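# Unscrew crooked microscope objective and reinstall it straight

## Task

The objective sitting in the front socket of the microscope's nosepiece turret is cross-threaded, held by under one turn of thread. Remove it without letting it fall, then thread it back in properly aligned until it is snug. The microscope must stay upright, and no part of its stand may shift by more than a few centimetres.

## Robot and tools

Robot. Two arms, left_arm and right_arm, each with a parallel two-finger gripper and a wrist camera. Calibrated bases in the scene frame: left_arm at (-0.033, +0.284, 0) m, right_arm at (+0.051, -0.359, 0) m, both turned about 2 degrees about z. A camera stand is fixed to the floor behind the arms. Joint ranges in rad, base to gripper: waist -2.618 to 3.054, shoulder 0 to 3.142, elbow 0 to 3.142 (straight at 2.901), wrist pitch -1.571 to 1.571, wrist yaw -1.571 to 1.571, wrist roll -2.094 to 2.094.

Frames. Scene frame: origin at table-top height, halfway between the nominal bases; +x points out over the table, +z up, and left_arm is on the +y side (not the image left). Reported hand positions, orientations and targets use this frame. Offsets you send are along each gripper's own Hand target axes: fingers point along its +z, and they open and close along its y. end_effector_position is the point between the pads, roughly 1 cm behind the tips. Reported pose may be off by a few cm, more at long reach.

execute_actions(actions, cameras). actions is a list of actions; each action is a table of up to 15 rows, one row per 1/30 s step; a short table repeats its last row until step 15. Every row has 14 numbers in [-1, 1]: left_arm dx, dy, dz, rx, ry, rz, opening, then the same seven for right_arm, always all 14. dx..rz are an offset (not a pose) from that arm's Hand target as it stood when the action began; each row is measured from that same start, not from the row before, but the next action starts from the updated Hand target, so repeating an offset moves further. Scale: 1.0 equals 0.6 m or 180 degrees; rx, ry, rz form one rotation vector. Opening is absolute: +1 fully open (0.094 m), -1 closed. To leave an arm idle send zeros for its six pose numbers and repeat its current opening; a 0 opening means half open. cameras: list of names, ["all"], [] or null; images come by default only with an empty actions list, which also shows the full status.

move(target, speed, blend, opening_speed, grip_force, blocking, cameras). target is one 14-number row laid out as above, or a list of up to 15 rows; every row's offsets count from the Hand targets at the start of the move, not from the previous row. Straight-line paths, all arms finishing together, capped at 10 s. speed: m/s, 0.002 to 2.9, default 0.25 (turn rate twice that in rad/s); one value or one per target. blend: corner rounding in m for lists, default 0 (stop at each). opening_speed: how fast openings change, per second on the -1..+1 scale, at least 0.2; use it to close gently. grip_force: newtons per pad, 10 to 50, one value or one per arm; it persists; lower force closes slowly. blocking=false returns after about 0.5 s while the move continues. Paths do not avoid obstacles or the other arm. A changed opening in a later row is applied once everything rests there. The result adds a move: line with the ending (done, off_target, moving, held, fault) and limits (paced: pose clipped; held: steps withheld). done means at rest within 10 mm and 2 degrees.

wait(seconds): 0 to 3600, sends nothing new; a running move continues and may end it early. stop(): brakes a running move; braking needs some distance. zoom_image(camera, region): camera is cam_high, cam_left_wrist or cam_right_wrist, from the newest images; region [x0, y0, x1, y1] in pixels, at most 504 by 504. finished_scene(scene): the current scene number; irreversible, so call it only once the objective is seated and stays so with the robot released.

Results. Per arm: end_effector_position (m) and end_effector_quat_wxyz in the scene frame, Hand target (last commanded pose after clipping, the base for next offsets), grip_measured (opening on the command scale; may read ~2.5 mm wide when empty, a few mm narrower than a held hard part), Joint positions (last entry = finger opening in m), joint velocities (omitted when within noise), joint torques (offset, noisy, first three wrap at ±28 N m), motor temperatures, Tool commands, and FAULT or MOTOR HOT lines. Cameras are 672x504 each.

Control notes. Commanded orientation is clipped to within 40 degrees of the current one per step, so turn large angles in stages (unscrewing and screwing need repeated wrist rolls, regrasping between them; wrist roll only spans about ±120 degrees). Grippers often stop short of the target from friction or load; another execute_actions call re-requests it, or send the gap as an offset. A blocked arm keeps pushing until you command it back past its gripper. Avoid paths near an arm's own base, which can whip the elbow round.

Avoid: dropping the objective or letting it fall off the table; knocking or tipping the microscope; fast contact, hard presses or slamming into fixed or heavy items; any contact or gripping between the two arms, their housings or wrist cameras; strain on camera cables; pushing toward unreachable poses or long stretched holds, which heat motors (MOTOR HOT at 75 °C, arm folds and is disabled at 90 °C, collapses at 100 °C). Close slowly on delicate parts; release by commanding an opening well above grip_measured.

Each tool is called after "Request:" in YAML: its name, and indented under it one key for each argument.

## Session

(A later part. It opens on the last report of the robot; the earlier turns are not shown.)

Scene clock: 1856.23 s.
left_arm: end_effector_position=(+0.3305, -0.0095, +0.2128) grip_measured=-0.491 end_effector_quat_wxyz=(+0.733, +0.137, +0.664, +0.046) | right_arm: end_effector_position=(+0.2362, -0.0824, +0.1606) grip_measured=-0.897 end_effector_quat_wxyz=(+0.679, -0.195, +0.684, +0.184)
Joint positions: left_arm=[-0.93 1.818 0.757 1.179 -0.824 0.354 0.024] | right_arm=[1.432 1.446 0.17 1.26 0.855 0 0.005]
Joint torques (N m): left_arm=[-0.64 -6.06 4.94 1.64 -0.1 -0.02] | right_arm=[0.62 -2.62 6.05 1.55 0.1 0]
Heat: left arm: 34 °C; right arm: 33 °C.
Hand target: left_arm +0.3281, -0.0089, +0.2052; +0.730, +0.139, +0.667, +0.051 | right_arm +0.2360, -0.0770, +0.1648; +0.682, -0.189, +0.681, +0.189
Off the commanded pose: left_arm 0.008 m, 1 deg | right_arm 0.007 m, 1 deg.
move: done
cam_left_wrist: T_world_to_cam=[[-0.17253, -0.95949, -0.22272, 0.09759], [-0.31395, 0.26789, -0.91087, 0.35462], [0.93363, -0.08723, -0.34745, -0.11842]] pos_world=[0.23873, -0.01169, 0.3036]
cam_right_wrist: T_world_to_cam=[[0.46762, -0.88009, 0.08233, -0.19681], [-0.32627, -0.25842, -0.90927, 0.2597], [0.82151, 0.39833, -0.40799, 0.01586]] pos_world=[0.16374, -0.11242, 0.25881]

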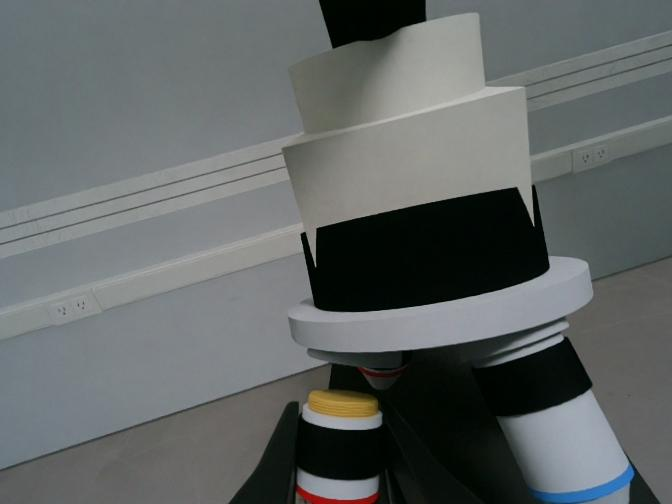

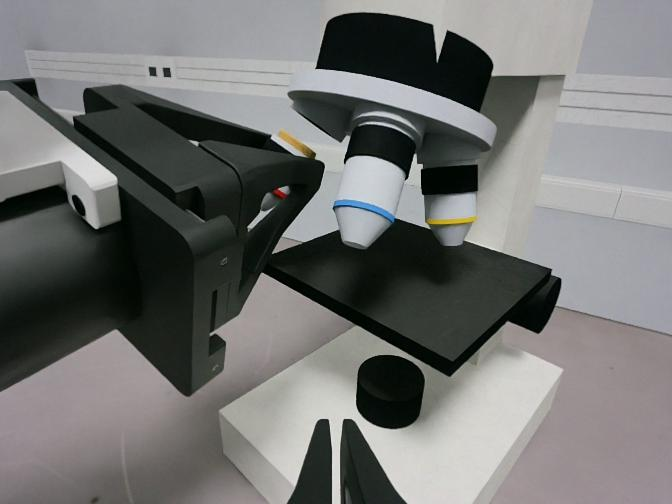

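Request:
move:
  target:
    - [0.0028, 0.0337, -0.0130, 0.3908, -0.0024, -0.2450, -0.6, 0, 0, 0, 0, 0, 0, -0.9]
    - [-0.0600, 0.0018, 0.0157, 0.3565, -0.0060, -0.2184, -0.6, 0, 0, 0, 0, 0, 0, -0.9]
  speed: [0.25, 0.06]
  cameras: ["cam_left_wrist", "cam_right_wrist"]

Request:
zoom_image:
  camera: "cam_left_wrist"
  region: [285, 375, 395, 420]

Request:
zoom_image:
  camera: "cam_right_wrist"
  region: [280, 95, 350, 155]

Scene clock: 1939.77 s.
left_arm: end_effector_position=(+0.3316, -0.0164, +0.2174) grip_measured=-0.491 end_effector_quat_wxyz=(+0.502, +0.268, +0.614, -0.547) | right_arm: end_effector_position=(+0.2362, -0.0824, +0.1606) grip_measured=-0.897 end_effector_quat_wxyz=(+0.679, -0.195, +0.684, +0.184)
Joint positions: left_arm=[-0.369 1.845 0.784 1.213 0.826 -0.529 0.024] | right_arm=[1.432 1.446 0.17 1.26 0.855 0 0.005]
Joint torques (N m): left_arm=[-0.57 -9.52 8.29 1.55 -0.22 0.13] | right_arm=[0.59 -2.63 6.06 1.55 0.09 -0.02]
Heat: left arm: 34 °C; right arm: 33 °C.
Hand target: left_arm +0.3337, -0.0185, +0.2408; +0.528, +0.278, +0.592, -0.541 | right_arm +0.2360, -0.0770, +0.1648; +0.682, -0.189, +0.681, +0.189
Off the commanded pose: left_arm 0.023 m, 4 deg | right_arm 0.007 m, 1 deg.
move: off_target (left_arm)
cam_left_wrist: T_world_to_cam=[[-0.87707, -0.19759, 0.43784, 0.19467], [-0.47245, 0.19008, -0.86062, 0.4014], [0.08683, -0.96168, -0.26007, 0.12915]] pos_world=[0.34917, 0.08637, 0.2938]
cam_right_wrist: T_world_to_cam=[[0.46762, -0.88009, 0.08233, -0.19681], [-0.32627, -0.25842, -0.90927, 0.2597], [0.82151, 0.39833, -0.40799, 0.01586]] pos_world=[0.16374, -0.11242, 0.25881]

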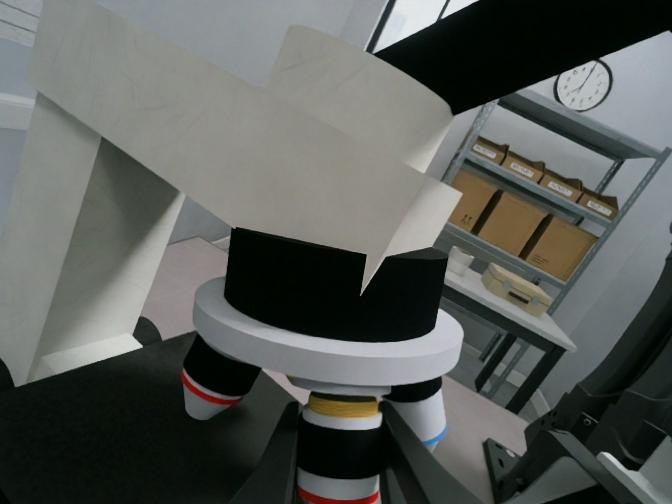

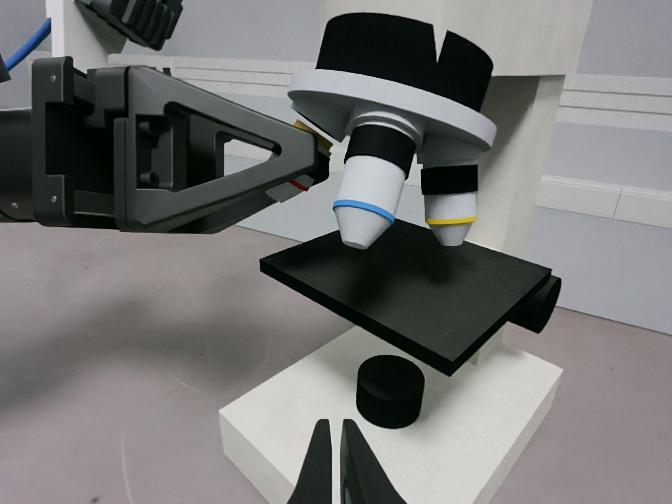

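Scaled by 4.582 from the camera's image (finer frame: 960x720).

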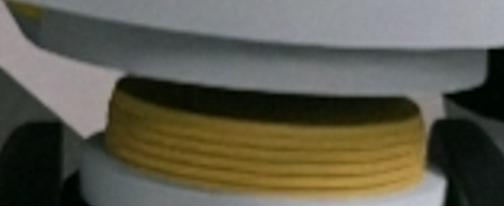

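Scaled by 7.200 from the camera's image (finer frame: 960x720).

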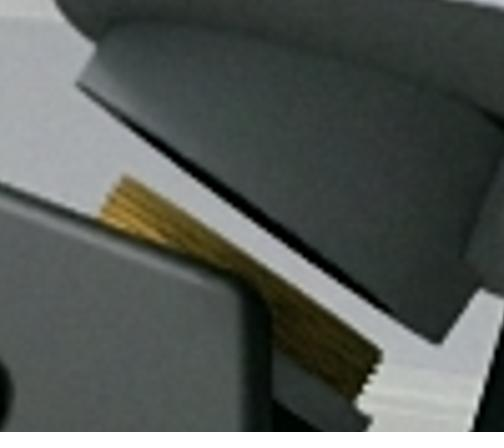

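Request:
move:
  target:
    - [-0.0096, 0.0003, 0.0040, 0, 0, 0, -0.6, 0, 0, 0, 0, 0, 0, -0.9]
    - [-0.0157, -0.0020, 0.0060, -0.1191, -0.0098, 0.0723, -0.6, 0, 0, 0, 0, 0, 0, -0.9]
    - [-0.0181, 0.0032, 0.0095, -0.2347, -0.0157, 0.1411, -0.6, 0, 0, 0, 0, 0, 0, -0.9]
    - [-0.0183, 0.0086, 0.0116, -0.3530, -0.0204, 0.2125, -0.6, 0, 0, 0, 0, 0, 0, -0.9]
  speed: [0.03, 0.11, 0.11, 0.11]
  blend: [0.002, 0.02, 0.02, 0]
  cameras: ["cam_left_wrist", "cam_right_wrist"]

Request:
zoom_image:
  camera: "cam_left_wrist"
  region: [285, 375, 395, 420]

Request:
zoom_image:
  camera: "cam_right_wrist"
  region: [280, 95, 350, 155]

Scene clock: 1967.37 s.
left_arm: end_effector_position=(+0.3373, -0.0148, +0.2224) grip_measured=-0.491 end_effector_quat_wxyz=(+0.726, +0.147, +0.670, +0.051) | right_arm: end_effector_position=(+0.2362, -0.0824, +0.1606) grip_measured=-0.897 end_effector_quat_wxyz=(+0.679, -0.195, +0.684, +0.184)
Joint positions: left_arm=[-0.922 1.791 0.809 1.067 -0.813 0.349 0.024] | right_arm=[1.432 1.446 0.17 1.26 0.855 0 0.005]
Joint torques (N m): left_arm=[0.28 -6.63 10.85 2.03 0.02 0.05] | right_arm=[0.62 -2.62 6.04 1.54 0.1 -0.01]
Heat: left arm: 34 °C; right arm: 32 °C.
Hand target: left_arm +0.3438, -0.0210, +0.2501; +0.751, +0.117, +0.650, +0.031 | right_arm +0.2360, -0.0770, +0.1648; +0.682, -0.189, +0.681, +0.189
Off the commanded pose: left_arm 0.029 m, 6 deg | right_arm 0.007 m, 1 deg.
move: off_target (left_arm)
cam_left_wrist: T_world_to_cam=[[-0.17976, -0.95369, -0.24115, 0.10242], [-0.33008, 0.28941, -0.89849, 0.36989], [0.92668, -0.08192, -0.36682, -0.11507]] pos_world=[0.24714, -0.0188, 0.31484]
cam_right_wrist: T_world_to_cam=[[0.46762, -0.88009, 0.08233, -0.19681], [-0.32627, -0.25842, -0.90927, 0.2597], [0.82151, 0.39833, -0.40799, 0.01586]] pos_world=[0.16374, -0.11242, 0.25881]

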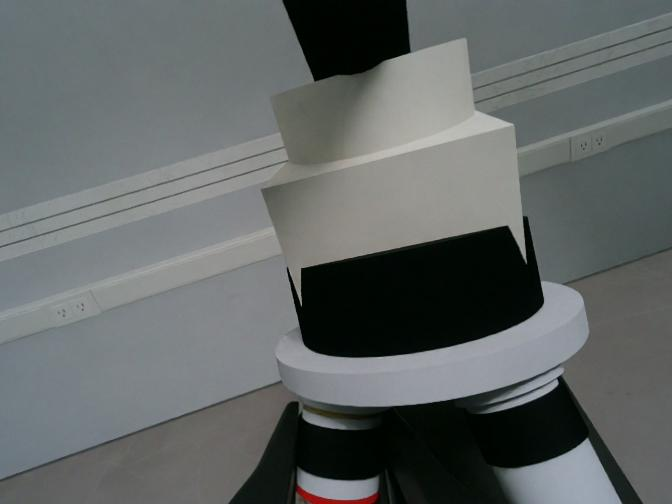

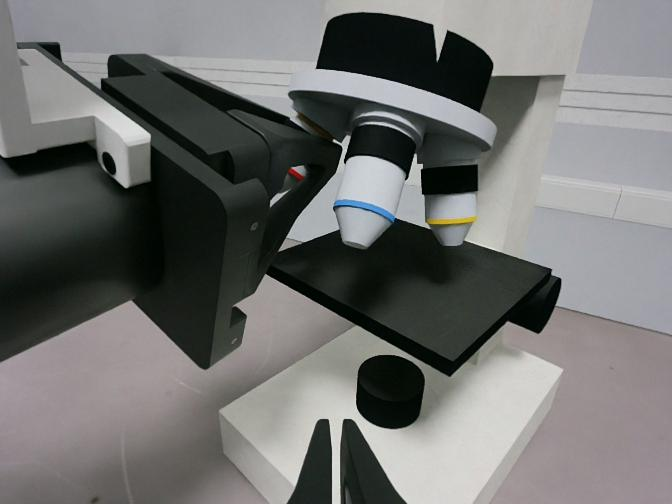

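Scaled by 4.582 from the camera's image (finer frame: 960x720).

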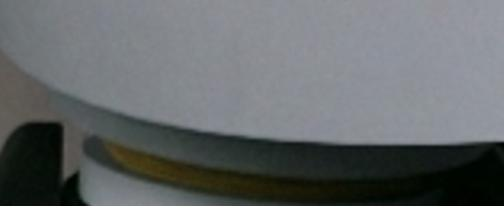

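Scaled by 7.200 from the camera's image (finer frame: 960x720).

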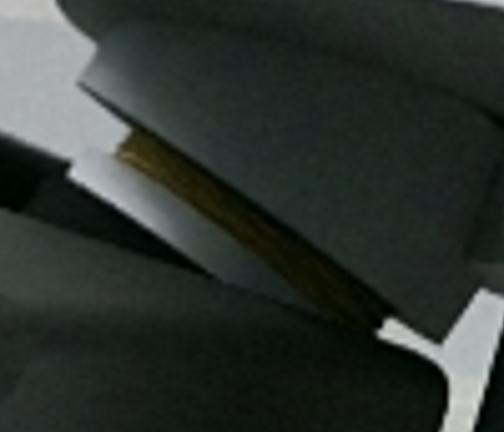

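Request:
move:
  target: [0.0700, 0.0120, -0.0320, 0.0041, 0.0175, 0.0179, -0.6, 0, 0, 0, 0, 0, 0, -0.9]
  speed: 0.06
  cameras: ["cam_left_wrist", "cam_right_wrist"]

Request:
zoom_image:
  camera: "cam_right_wrist"
  region: [280, 95, 350, 155]

Scene clock: 1984.77 s.
left_arm: end_effector_position=(+0.3312, -0.0074, +0.2165) grip_measured=-0.491 end_effector_quat_wxyz=(+0.734, +0.140, +0.663, +0.042) | right_arm: end_effector_position=(+0.2362, -0.0824, +0.1606) grip_measured=-0.897 end_effector_quat_wxyz=(+0.679, -0.195, +0.684, +0.184)
Joint positions: left_arm=[-0.922 1.798 0.751 1.164 -0.806 0.349 0.024] | right_arm=[1.432 1.446 0.17 1.26 0.855 0 0.005]
Joint torques (N m): left_arm=[0.42 -5.94 4.96 1.62 -0.08 0.01] | right_arm=[0.61 -2.63 6.06 1.54 0.1 -0.01]
Heat: left arm: 37 °C; right arm: 32 °C.
Hand target: left_arm +0.3322, -0.0030, +0.2085; +0.730, +0.139, +0.667, +0.051 | right_arm +0.2360, -0.0770, +0.1648; +0.682, -0.189, +0.681, +0.189
Off the commanded pose: left_arm 0.009 m, 1 deg | right_arm 0.007 m, 1 deg.
move: done
cam_left_wrist: T_world_to_cam=[[-0.1811, -0.95841, -0.22056, 0.1029], [-0.31127, 0.2686, -0.91157, 0.35693], [0.9329, -0.09644, -0.34697, -0.11747]] pos_world=[0.23933, -0.00858, 0.3073]
cam_right_wrist: T_world_to_cam=[[0.46762, -0.88009, 0.08233, -0.19681], [-0.32627, -0.25842, -0.90927, 0.2597], [0.82151, 0.39833, -0.40799, 0.01586]] pos_world=[0.16374, -0.11242, 0.25881]

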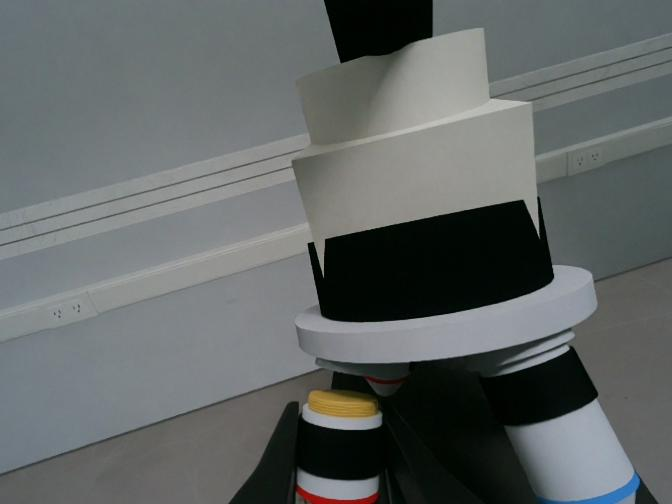

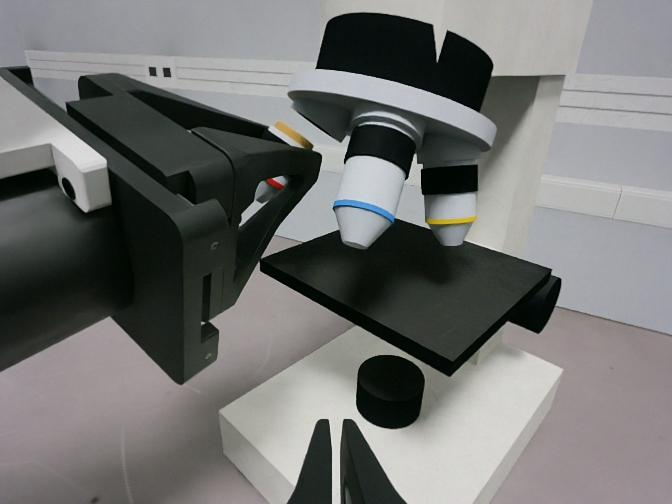

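Scaled by 7.200 from the camera's image (finer frame: 960x720).

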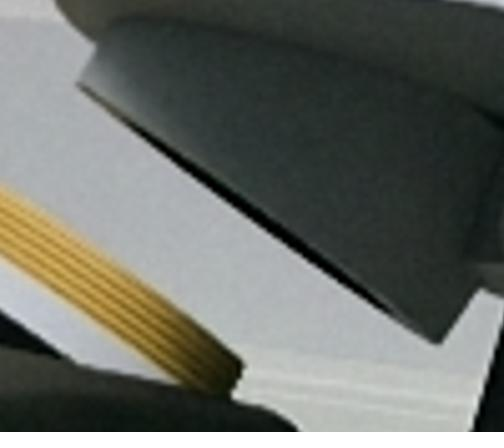

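Request:
move:
  target:
    - [0.0050, 0.0220, -0.0188, 0.3908, -0.0024, -0.2450, -0.6, 0, 0, 0, 0, 0, 0, -0.9]
    - [-0.0577, -0.0088, 0.0098, 0.3565, -0.0060, -0.2184, -0.6, 0, 0, 0, 0, 0, 0, -0.9]
    - [-0.0668, -0.0070, 0.0148, 0.3565, -0.0060, -0.2184, -0.6, 0, 0, 0, 0, 0, 0, -0.9]
  speed: [0.25, 0.06, 0.03]
  cameras: ["cam_left_wrist", "cam_right_wrist"]

Request:
zoom_image:
  camera: "cam_left_wrist"
  region: [285, 375, 395, 420]

Request:
zoom_image:
  camera: "cam_right_wrist"
  region: [280, 95, 350, 155]

Scene clock: 2077.87 s.
left_arm: end_effector_position=(+0.3334, -0.0161, +0.2203) grip_measured=-0.491 end_effector_quat_wxyz=(+0.500, +0.267, +0.616, -0.547) | right_arm: end_effector_position=(+0.2362, -0.0824, +0.1606) grip_measured=-0.897 end_effector_quat_wxyz=(+0.679, -0.195, +0.684, +0.184)
Joint positions: left_arm=[-0.366 1.836 0.795 1.187 0.829 -0.53 0.024] | right_arm=[1.432 1.446 0.17 1.26 0.855 0 0.005]
Joint torques (N m): left_arm=[-0.61 -9.59 8.95 1.5 -0.23 0.16] | right_arm=[0.64 -2.65 6.05 1.54 0.09 -0.01]
Heat: left arm: 33 °C; right arm: 32 °C.
Hand target: left_arm +0.3362, -0.0187, +0.2465; +0.528, +0.278, +0.592, -0.541 | right_arm +0.2360, -0.0770, +0.1648; +0.682, -0.189, +0.681, +0.189
Off the commanded pose: left_arm 0.026 m, 4 deg | right_arm 0.007 m, 1 deg.
move: off_target (left_arm)
cam_left_wrist: T_world_to_cam=[[-0.87473, -0.19838, 0.44215, 0.19332], [-0.47709, 0.19245, -0.85752, 0.40565], [0.08502, -0.96105, -0.26299, 0.1313]] pos_world=[0.35147, 0.08647, 0.29691]
cam_right_wrist: T_world_to_cam=[[0.46762, -0.88009, 0.08233, -0.19681], [-0.32627, -0.25842, -0.90927, 0.2597], [0.82151, 0.39833, -0.40799, 0.01586]] pos_world=[0.16374, -0.11242, 0.25881]

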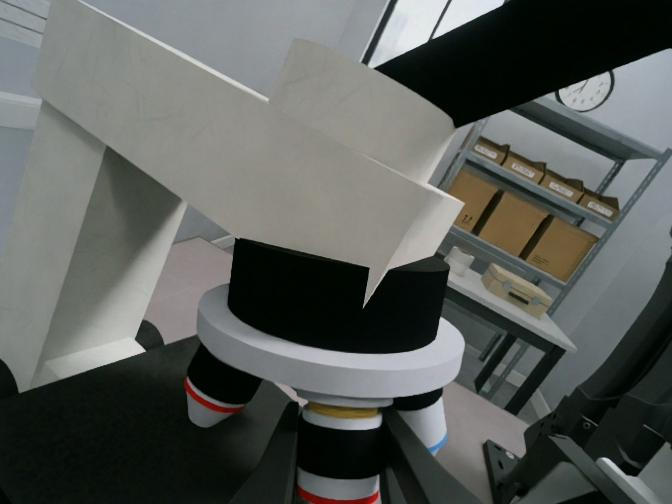

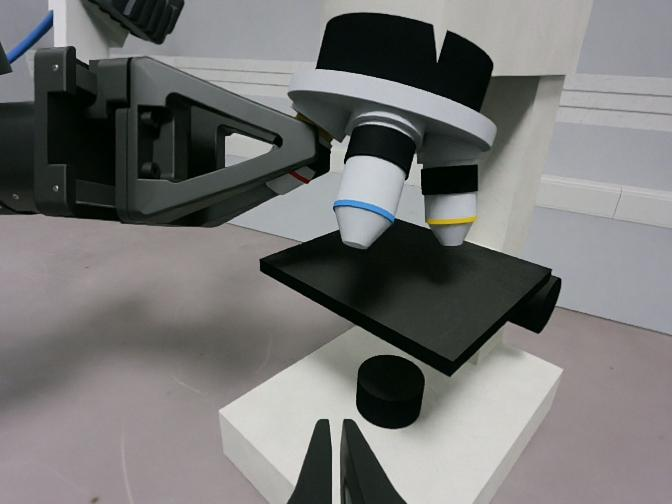

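Scaled by 4.582 from the camera's image (finer frame: 960x720).

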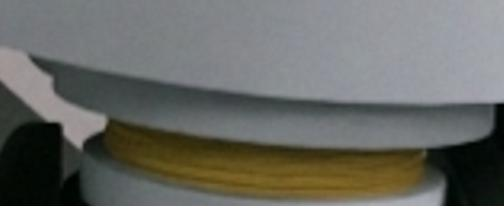

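Scaled by 7.200 from the camera's image (finer frame: 960x720).

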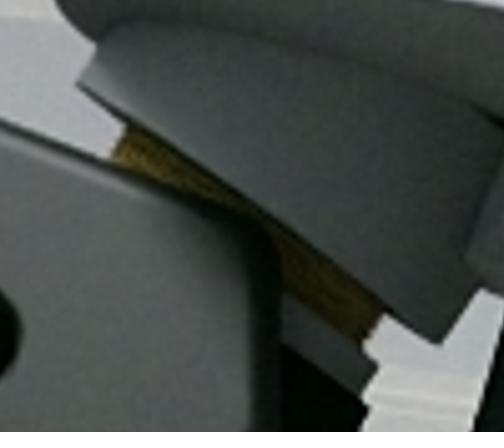

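Request:
move:
  target:
    - [-0.0015, -0.0006, 0.0002, 0.0708, 0.0068, -0.0448, -0.6, 0, 0, 0, 0, 0, 0, -0.9]
    - [-0.0059, -0.0021, 0.0031, -0.1422, -0.0110, 0.0861, -0.6, 0, 0, 0, 0, 0, 0, -0.9]
  speed: [0.1, 0.1]
  cameras: ["cam_left_wrist", "cam_right_wrist"]

Request:
zoom_image:
  camera: "cam_left_wrist"
  region: [285, 375, 395, 420]

Request:
zoom_image:
  camera: "cam_right_wrist"
  region: [280, 95, 350, 155]

Scene clock: 2095.47 s.
left_arm: end_effector_position=(+0.3356, -0.0197, +0.2238) grip_measured=-0.491 end_effector_quat_wxyz=(+0.621, +0.229, +0.673, -0.330) | right_arm: end_effector_position=(+0.2362, -0.0824, +0.1606) grip_measured=-0.897 end_effector_quat_wxyz=(+0.679, -0.195, +0.684, +0.184)
Joint positions: left_arm=[-0.578 1.613 0.707 0.895 0.2 -0.157 0.024] | right_arm=[1.432 1.446 0.17 1.26 0.855 0 0.005]
Joint torques (N m): left_arm=[-1.09 -7.58 7.97 2.16 -0.33 0.12] | right_arm=[0.61 -2.63 5.98 1.56 0.1 -0.01]
Heat: left arm: 33 °C; right arm: 32 °C.
Hand target: left_arm +0.3368, -0.0199, +0.2504; +0.654, +0.222, +0.646, -0.326 | right_arm +0.2360, -0.0770, +0.1648; +0.682, -0.189, +0.681, +0.189
Off the commanded pose: left_arm 0.027 m, 5 deg | right_arm 0.007 m, 1 deg.
move: off_target (left_arm)
cam_left_wrist: T_world_to_cam=[[-0.74758, -0.63205, 0.20406, 0.19506], [-0.41311, 0.20193, -0.88801, 0.39588], [0.52006, -0.74816, -0.41206, 0.02007]] pos_world=[0.29893, 0.05837, 0.32001]
cam_right_wrist: T_world_to_cam=[[0.46762, -0.88009, 0.08233, -0.19681], [-0.32627, -0.25842, -0.90927, 0.2597], [0.82151, 0.39833, -0.40799, 0.01586]] pos_world=[0.16374, -0.11242, 0.25881]

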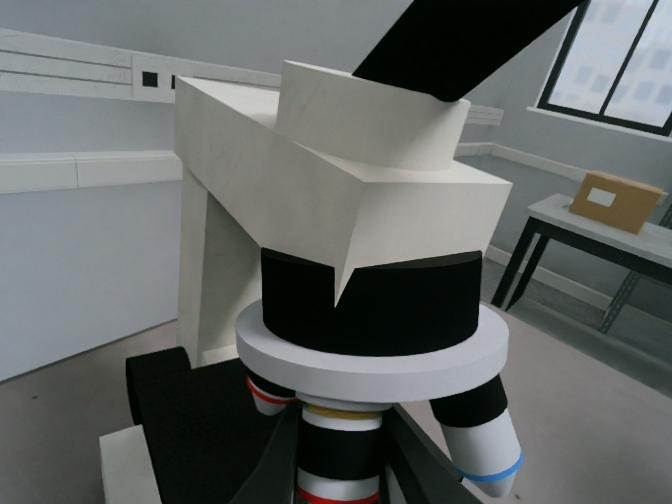

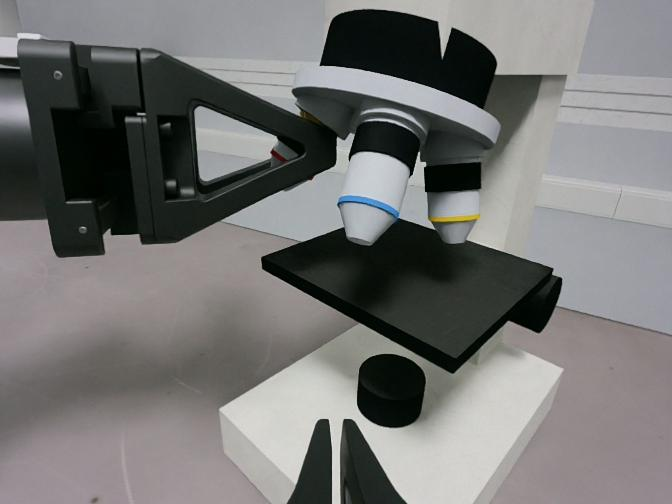

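Scaled by 4.582 from the camera's image (finer frame: 960x720).

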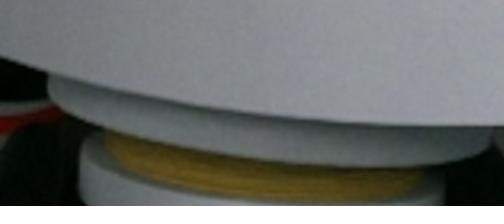

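Scaled by 7.200 from the camera's image (finer frame: 960x720).

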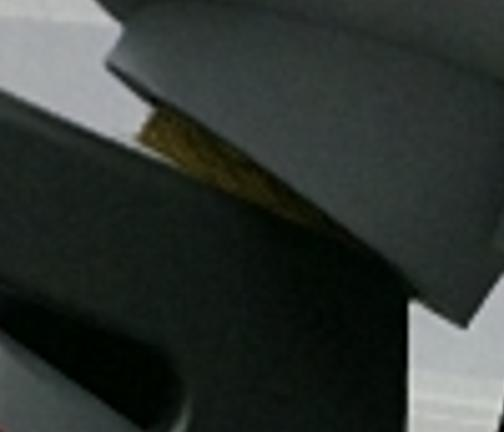

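Request:
move:
  target:
    - [0.0037, 0.0029, 0.0023, -0.105, -0.0049, 0.064, -0.6, 0, 0, 0, 0, 0, 0, -0.9]
    - [0.0048, 0.0068, 0.0065, -0.2101, -0.0098, 0.1281, -0.6, 0, 0, 0, 0, 0, 0, -0.9]
    - [0.0067, 0.0088, 0.0089, -0.2801, -0.0131, 0.1708, -0.6, 0, 0, 0, 0, 0, 0, -0.9]
  speed: 0.1
  blend: [0.02, 0.02, 0]
  cameras: ["cam_left_wrist", "cam_right_wrist"]

Request:
zoom_image:
  camera: "cam_left_wrist"
  region: [285, 375, 395, 420]

Request:
zoom_image:
  camera: "cam_right_wrist"
  region: [280, 95, 350, 155]

Scene clock: 2120.63 s.
left_arm: end_effector_position=(+0.3375, -0.0140, +0.2224) grip_measured=-0.491 end_effector_quat_wxyz=(+0.734, +0.105, +0.646, +0.179) | right_arm: end_effector_position=(+0.2362, -0.0824, +0.1606) grip_measured=-0.897 end_effector_quat_wxyz=(+0.679, -0.195, +0.684, +0.184)
Joint positions: left_arm=[-0.982 1.99 0.93 1.367 -1.079 0.673 0.024] | right_arm=[1.432 1.446 0.17 1.26 0.855 0 0.005]
Joint torques (N m): left_arm=[0.79 -7.91 10.14 1.76 0.36 0.03] | right_arm=[0.61 -2.66 6.04 1.56 0.09 -0.01]
Heat: left arm: 36 °C; right arm: 32 °C.
Hand target: left_arm +0.3440, -0.0206, +0.2462; +0.759, +0.077, +0.629, +0.151 | right_arm +0.2360, -0.0770, +0.1648; +0.682, -0.189, +0.681, +0.189
Off the commanded pose: left_arm 0.025 m, 6 deg | right_arm 0.007 m, 1 deg.
move: off_target (left_arm)
cam_left_wrist: T_world_to_cam=[[0.06967, -0.93399, -0.35045, 0.04362], [-0.32119, 0.31159, -0.89429, 0.36618], [0.94445, 0.17486, -0.27828, -0.13726]] pos_world=[0.24421, -0.04936, 0.30456]
cam_right_wrist: T_world_to_cam=[[0.46762, -0.88009, 0.08233, -0.19681], [-0.32627, -0.25842, -0.90927, 0.2597], [0.82151, 0.39833, -0.40799, 0.01586]] pos_world=[0.16374, -0.11242, 0.25881]

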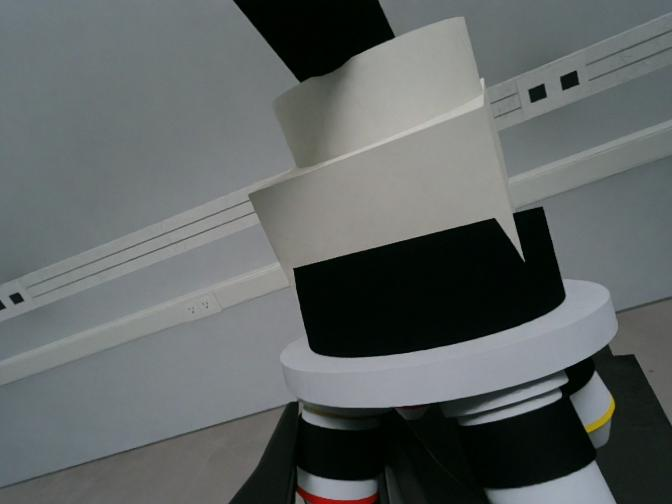

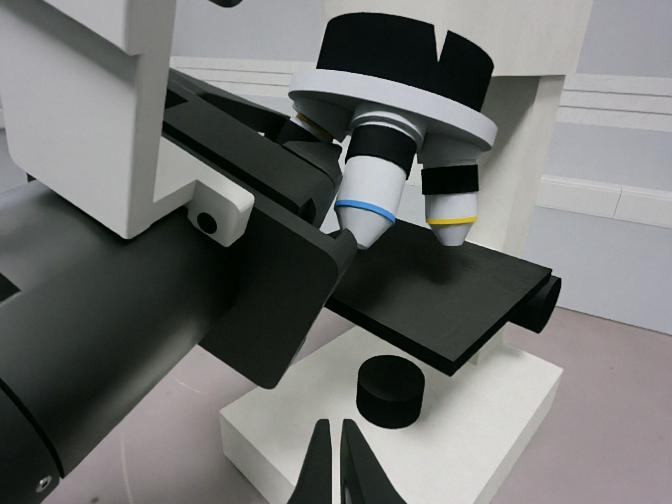

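Scaled by 4.582 from the camera's image (finer frame: 960x720).

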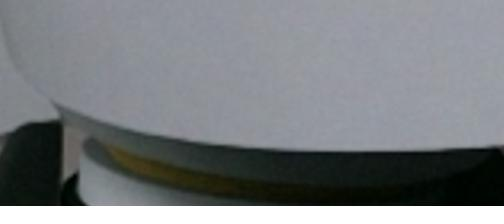

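Scaled by 7.200 from the camera's image (finer frame: 960x720).

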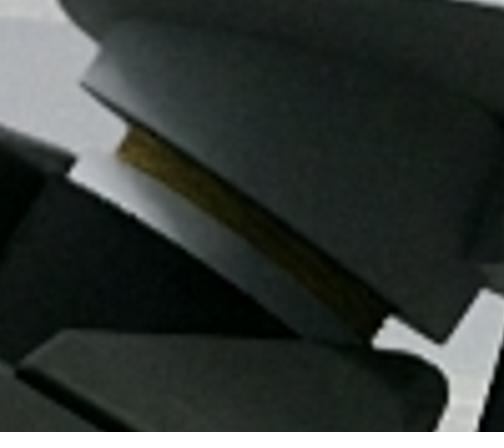

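Request:
zoom_image:
  camera: "cam_right_wrist"
  region: [286, 104, 346, 152]

Request:
zoom_image:
  camera: "cam_left_wrist"
  region: [270, 340, 420, 504]

Scaled by 8.400 from the camera's image (finer frame: 960x720).

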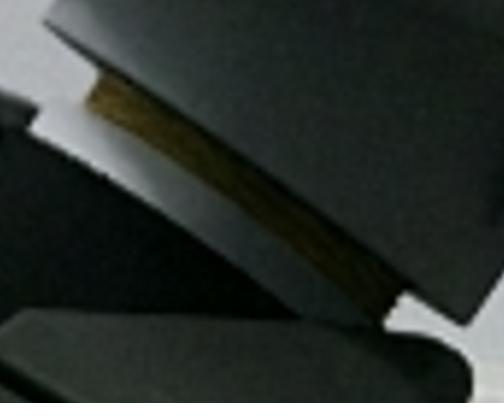

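Scaled by 3.073 from the camera's image (finer frame: 960x720).

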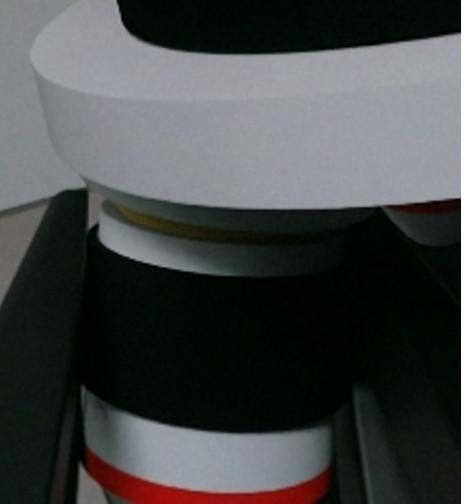

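Request:
move:
  target: [0.0595, 0.0130, -0.0215, 0.0060, 0.0200, 0.0190, -0.6, 0, 0, 0, 0, 0, 0, -0.9]
  speed: 0.06
  cameras: ["cam_left_wrist", "cam_right_wrist"]

Request:
zoom_image:
  camera: "cam_right_wrist"
  region: [286, 104, 346, 152]

Scene clock: 2208.73 s.
left_arm: end_effector_position=(+0.3361, -0.0071, +0.2099) grip_measured=-0.491 end_effector_quat_wxyz=(+0.730, +0.106, +0.652, +0.176) | right_arm: end_effector_position=(+0.2362, -0.0824, +0.1606) grip_measured=-0.897 end_effector_quat_wxyz=(+0.679, -0.195, +0.684, +0.184)
Joint positions: left_arm=[-0.976 1.99 0.888 1.371 -1.075 0.636 0.024] | right_arm=[1.432 1.446 0.17 1.26 0.855 0 0.005]
Joint torques (N m): left_arm=[0.61 -8.92 4.48 1.41 0.14 -0.14] | right_arm=[0.61 -2.63 6.04 1.54 0.09 -0.01]
Heat: left arm: 34 °C; right arm: 32 °C.
Hand target: left_arm +0.3363, -0.0025, +0.2128; +0.733, +0.098, +0.651, +0.171 | right_arm +0.2360, -0.0770, +0.1648; +0.682, -0.189, +0.681, +0.189
Off the commanded pose: left_arm 0.005 m, 1 deg | right_arm 0.007 m, 1 deg.
move: done
cam_left_wrist: T_world_to_cam=[[0.06138, -0.93552, -0.34791, 0.04801], [-0.33463, 0.30911, -0.89021, 0.35594], [0.94035, 0.17106, -0.29408, -0.13597]] pos_world=[0.24402, -0.04185, 0.29358]
cam_right_wrist: T_world_to_cam=[[0.46762, -0.88009, 0.08233, -0.19681], [-0.32627, -0.25842, -0.90927, 0.2597], [0.82151, 0.39833, -0.40799, 0.01586]] pos_world=[0.16374, -0.11242, 0.25881]

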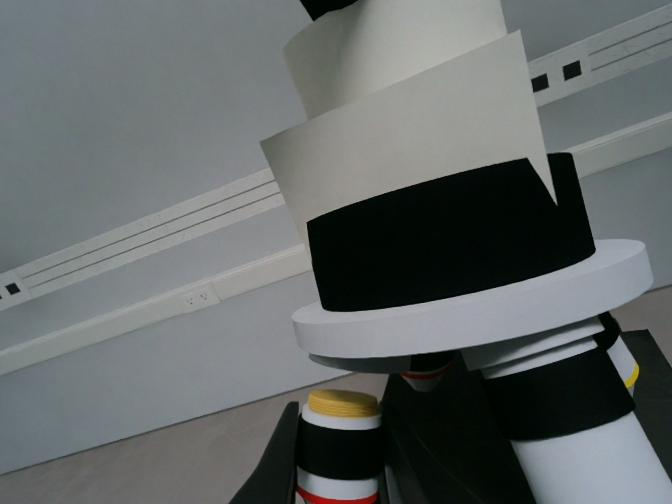

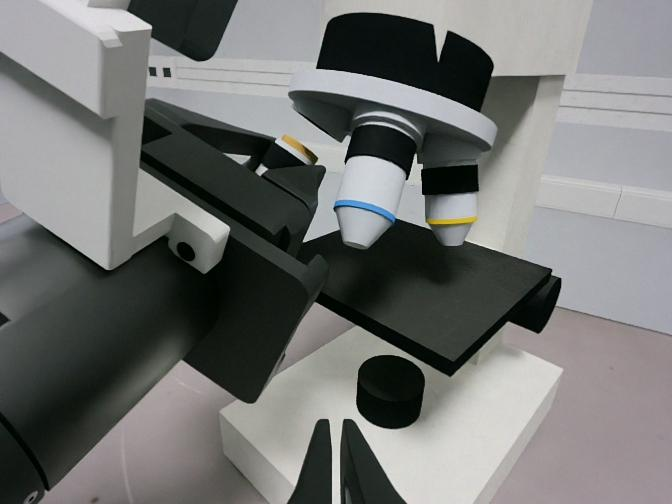

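Scaled by 8.400 from the camera's image (finer frame: 960x720).

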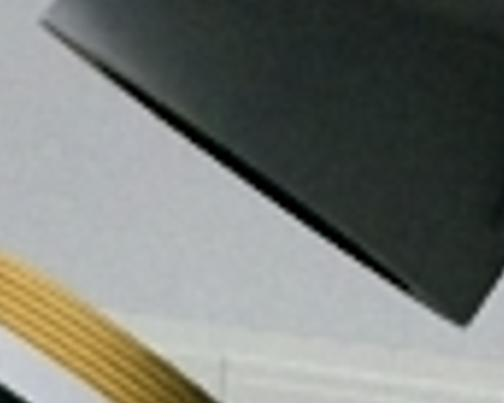

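Request:
move:
  target:
    - [-0.0004, 0.0200, -0.0330, 0.4500, -0.0050, -0.2900, -0.6, 0, 0, 0, 0, 0, 0, -0.9]
  speed: [0.25]
  cameras: []

Scene clock: 2263.50 s.
left_arm: end_effector_position=(+0.3124, +0.0062, +0.2002) grip_measured=-0.491 end_effector_quat_wxyz=(+0.472, +0.246, +0.604, -0.593) | right_arm: end_effector_position=(+0.2362, -0.0824, +0.1606) grip_measured=-0.897 end_effector_quat_wxyz=(+0.679, -0.195, +0.684, +0.184)
Joint positions: left_arm=[-0.312 1.91 0.678 1.48 0.92 -0.71 0.024] | right_arm=[1.432 1.446 0.17 1.26 0.855 0 0.005]
Joint torques (N m): left_arm=[0.38 -6.06 7.09 2.07 -0.11 0.03] | right_arm=[0.59 -2.65 6.01 1.54 0.1 -0.02]
Heat: left arm: 31 °C; right arm: 32 °C.
Hand target: left_arm +0.3152, +0.0068, +0.2147; +0.501, +0.263, +0.575, -0.591 | right_arm +0.2360, -0.0770, +0.1648; +0.682, -0.189, +0.681, +0.189
Off the commanded pose: left_arm 0.015 m, 5 deg | right_arm 0.007 m, 1 deg.
move: off_target (left_arm)

Request:
move:
  target: [-0.0377, 0.0030, 0.0558, -0.0244, 0.0095, 0.0288, -0.6, 0, 0, 0, 0, 0, 0, -0.9]
  speed: 0.06
  cameras: ["cam_left_wrist", "cam_right_wrist"]

Request:
zoom_image:
  camera: "cam_left_wrist"
  region: [288, 370, 348, 430]

Request:
zoom_image:
  camera: "cam_left_wrist"
  region: [340, 370, 400, 430]

Request:
zoom_image:
  camera: "cam_right_wrist"
  region: [286, 100, 346, 160]

Scene clock: 2277.40 s.
left_arm: end_effector_position=(+0.3321, -0.0155, +0.2171) grip_measured=-0.491 end_effector_quat_wxyz=(+0.502, +0.267, +0.614, -0.547) | right_arm: end_effector_position=(+0.2362, -0.0824, +0.1606) grip_measured=-0.897 end_effector_quat_wxyz=(+0.679, -0.195, +0.684, +0.184)
Joint positions: left_arm=[-0.366 1.845 0.784 1.212 0.829 -0.53 0.024] | right_arm=[1.432 1.446 0.17 1.26 0.855 0 0.005]
Joint torques (N m): left_arm=[-0.64 -9.57 8.35 1.56 -0.22 0.18] | right_arm=[0.61 -2.66 6.02 1.54 0.09 -0.01]
Heat: left arm: 33 °C; right arm: 32 °C.
Hand target: left_arm +0.3338, -0.0179, +0.2407; +0.528, +0.278, +0.593, -0.541 | right_arm +0.2360, -0.0770, +0.1648; +0.682, -0.189, +0.681, +0.189
Off the commanded pose: left_arm 0.024 m, 4 deg | right_arm 0.007 m, 1 deg.
move: off_target (left_arm)
cam_left_wrist: T_world_to_cam=[[-0.87653, -0.19771, 0.43888, 0.19501], [-0.47353, 0.19046, -0.85994, 0.40142], [0.08642, -0.96158, -0.26057, 0.13007]] pos_world=[0.34977, 0.08717, 0.29351]
cam_right_wrist: T_world_to_cam=[[0.46762, -0.88009, 0.08233, -0.19681], [-0.32627, -0.25842, -0.90927, 0.2597], [0.82151, 0.39833, -0.40799, 0.01586]] pos_world=[0.16374, -0.11242, 0.25881]

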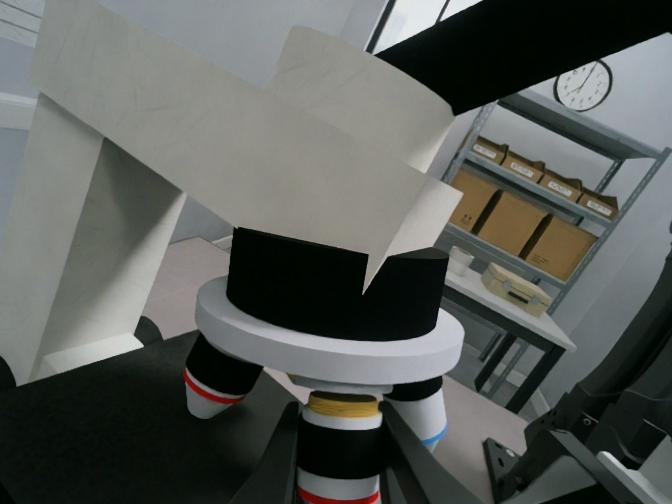

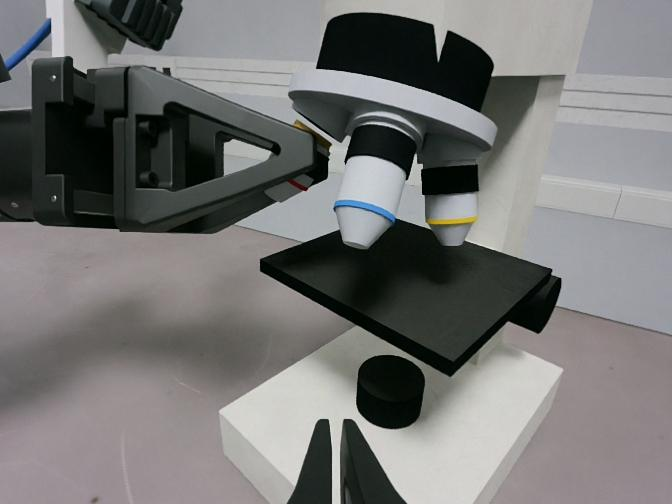

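Scaled by 8.400 from the camera's image (finer frame: 960x720).

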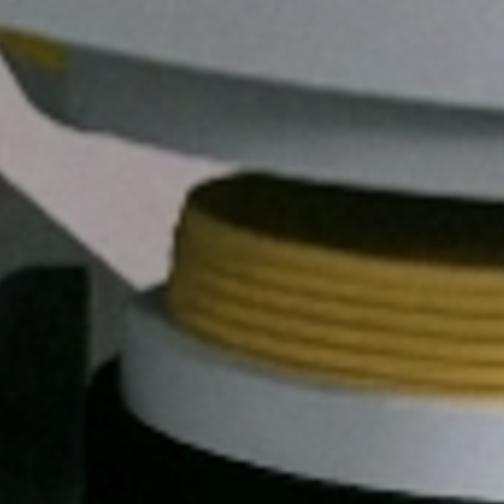

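Scaled by 8.400 from the camera's image (finer frame: 960x720).

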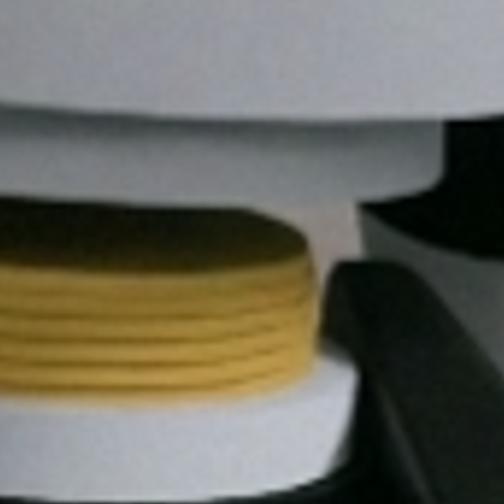

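Scaled by 8.400 from the camera's image (finer frame: 960x720).

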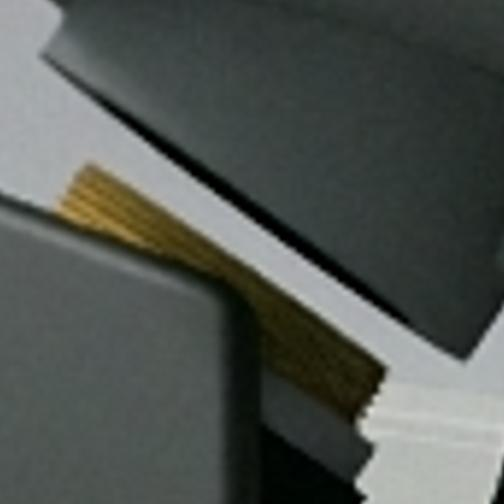

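Request:
move:
  target: [-0.0040, 0.0010, 0.0008, 0.0046, 0.0036, 0.0076, -0.6, 0, 0, 0, 0, 0, 0, -0.9]
  speed: 0.03
  cameras: ["cam_left_wrist", "cam_right_wrist"]

Request:
zoom_image:
  camera: "cam_left_wrist"
  region: [288, 370, 348, 430]

Request:
zoom_image:
  camera: "cam_left_wrist"
  region: [340, 370, 400, 430]

Request:
zoom_image:
  camera: "cam_right_wrist"
  region: [286, 100, 346, 160]

Scene clock: 2458.60 s.
left_arm: end_effector_position=(+0.3334, -0.0174, +0.2190) grip_measured=-0.491 end_effector_quat_wxyz=(+0.504, +0.278, +0.612, -0.543) | right_arm: end_effector_position=(+0.2362, -0.0824, +0.1606) grip_measured=-0.897 end_effector_quat_wxyz=(+0.679, -0.195, +0.684, +0.184)
Joint positions: left_arm=[-0.366 1.845 0.802 1.19 0.839 -0.504 0.024] | right_arm=[1.432 1.446 0.17 1.26 0.855 0 0.005]
Joint torques (N m): left_arm=[0.16 -9.55 8.57 1.53 -0.06 0.17] | right_arm=[0.58 -2.65 6.05 1.55 0.1 -0.01]
Heat: left arm: 30 °C; right arm: 32 °C.
Hand target: left_arm +0.3352, -0.0176, +0.2428; +0.529, +0.292, +0.588, -0.538 | right_arm +0.2360, -0.0770, +0.1648; +0.682, -0.189, +0.681, +0.189
Off the commanded pose: left_arm 0.024 m, 4 deg | right_arm 0.007 m, 1 deg.
move: off_target (left_arm)
cam_left_wrist: T_world_to_cam=[[-0.88652, -0.19603, 0.41912, 0.20269], [-0.45494, 0.20413, -0.86681, 0.39958], [0.08437, -0.95911, -0.27015, 0.13148]] pos_world=[0.35038, 0.08427, 0.29693]
cam_right_wrist: T_world_to_cam=[[0.46762, -0.88009, 0.08233, -0.19681], [-0.32627, -0.25842, -0.90927, 0.2597], [0.82151, 0.39833, -0.40799, 0.01586]] pos_world=[0.16374, -0.11242, 0.25881]

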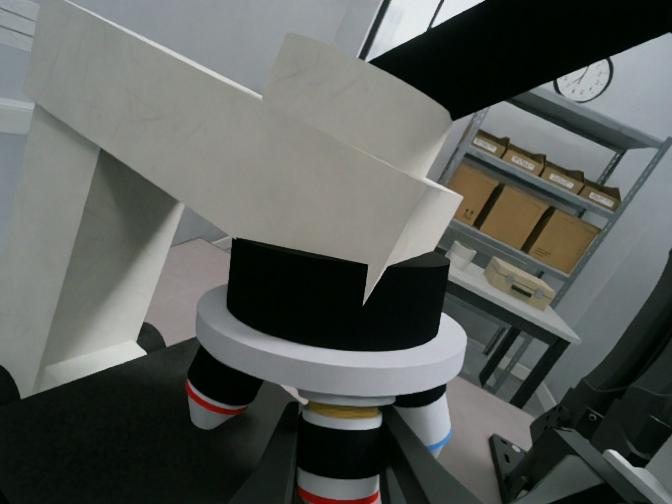

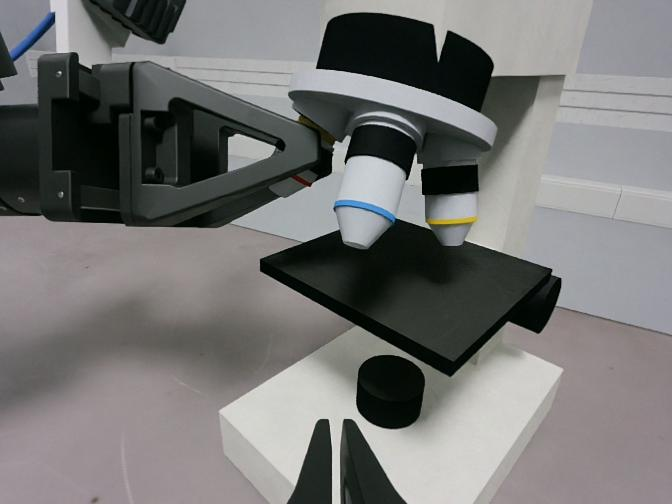

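Scaled by 8.400 from the camera's image (finer frame: 960x720).

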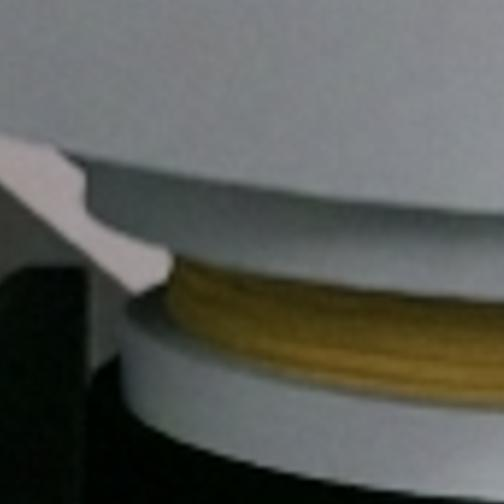

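Scaled by 8.400 from the camera's image (finer frame: 960x720).

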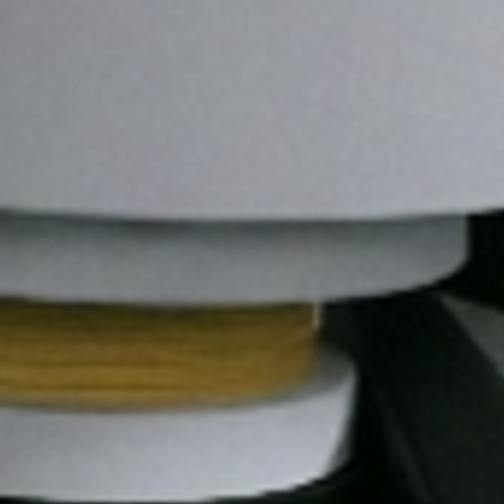

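Scaled by 8.400 from the camera's image (finer frame: 960x720).

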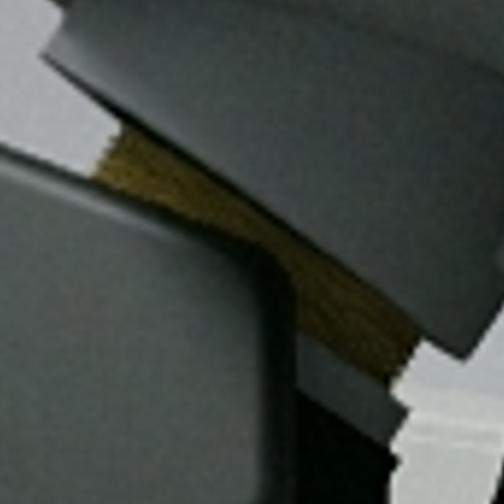

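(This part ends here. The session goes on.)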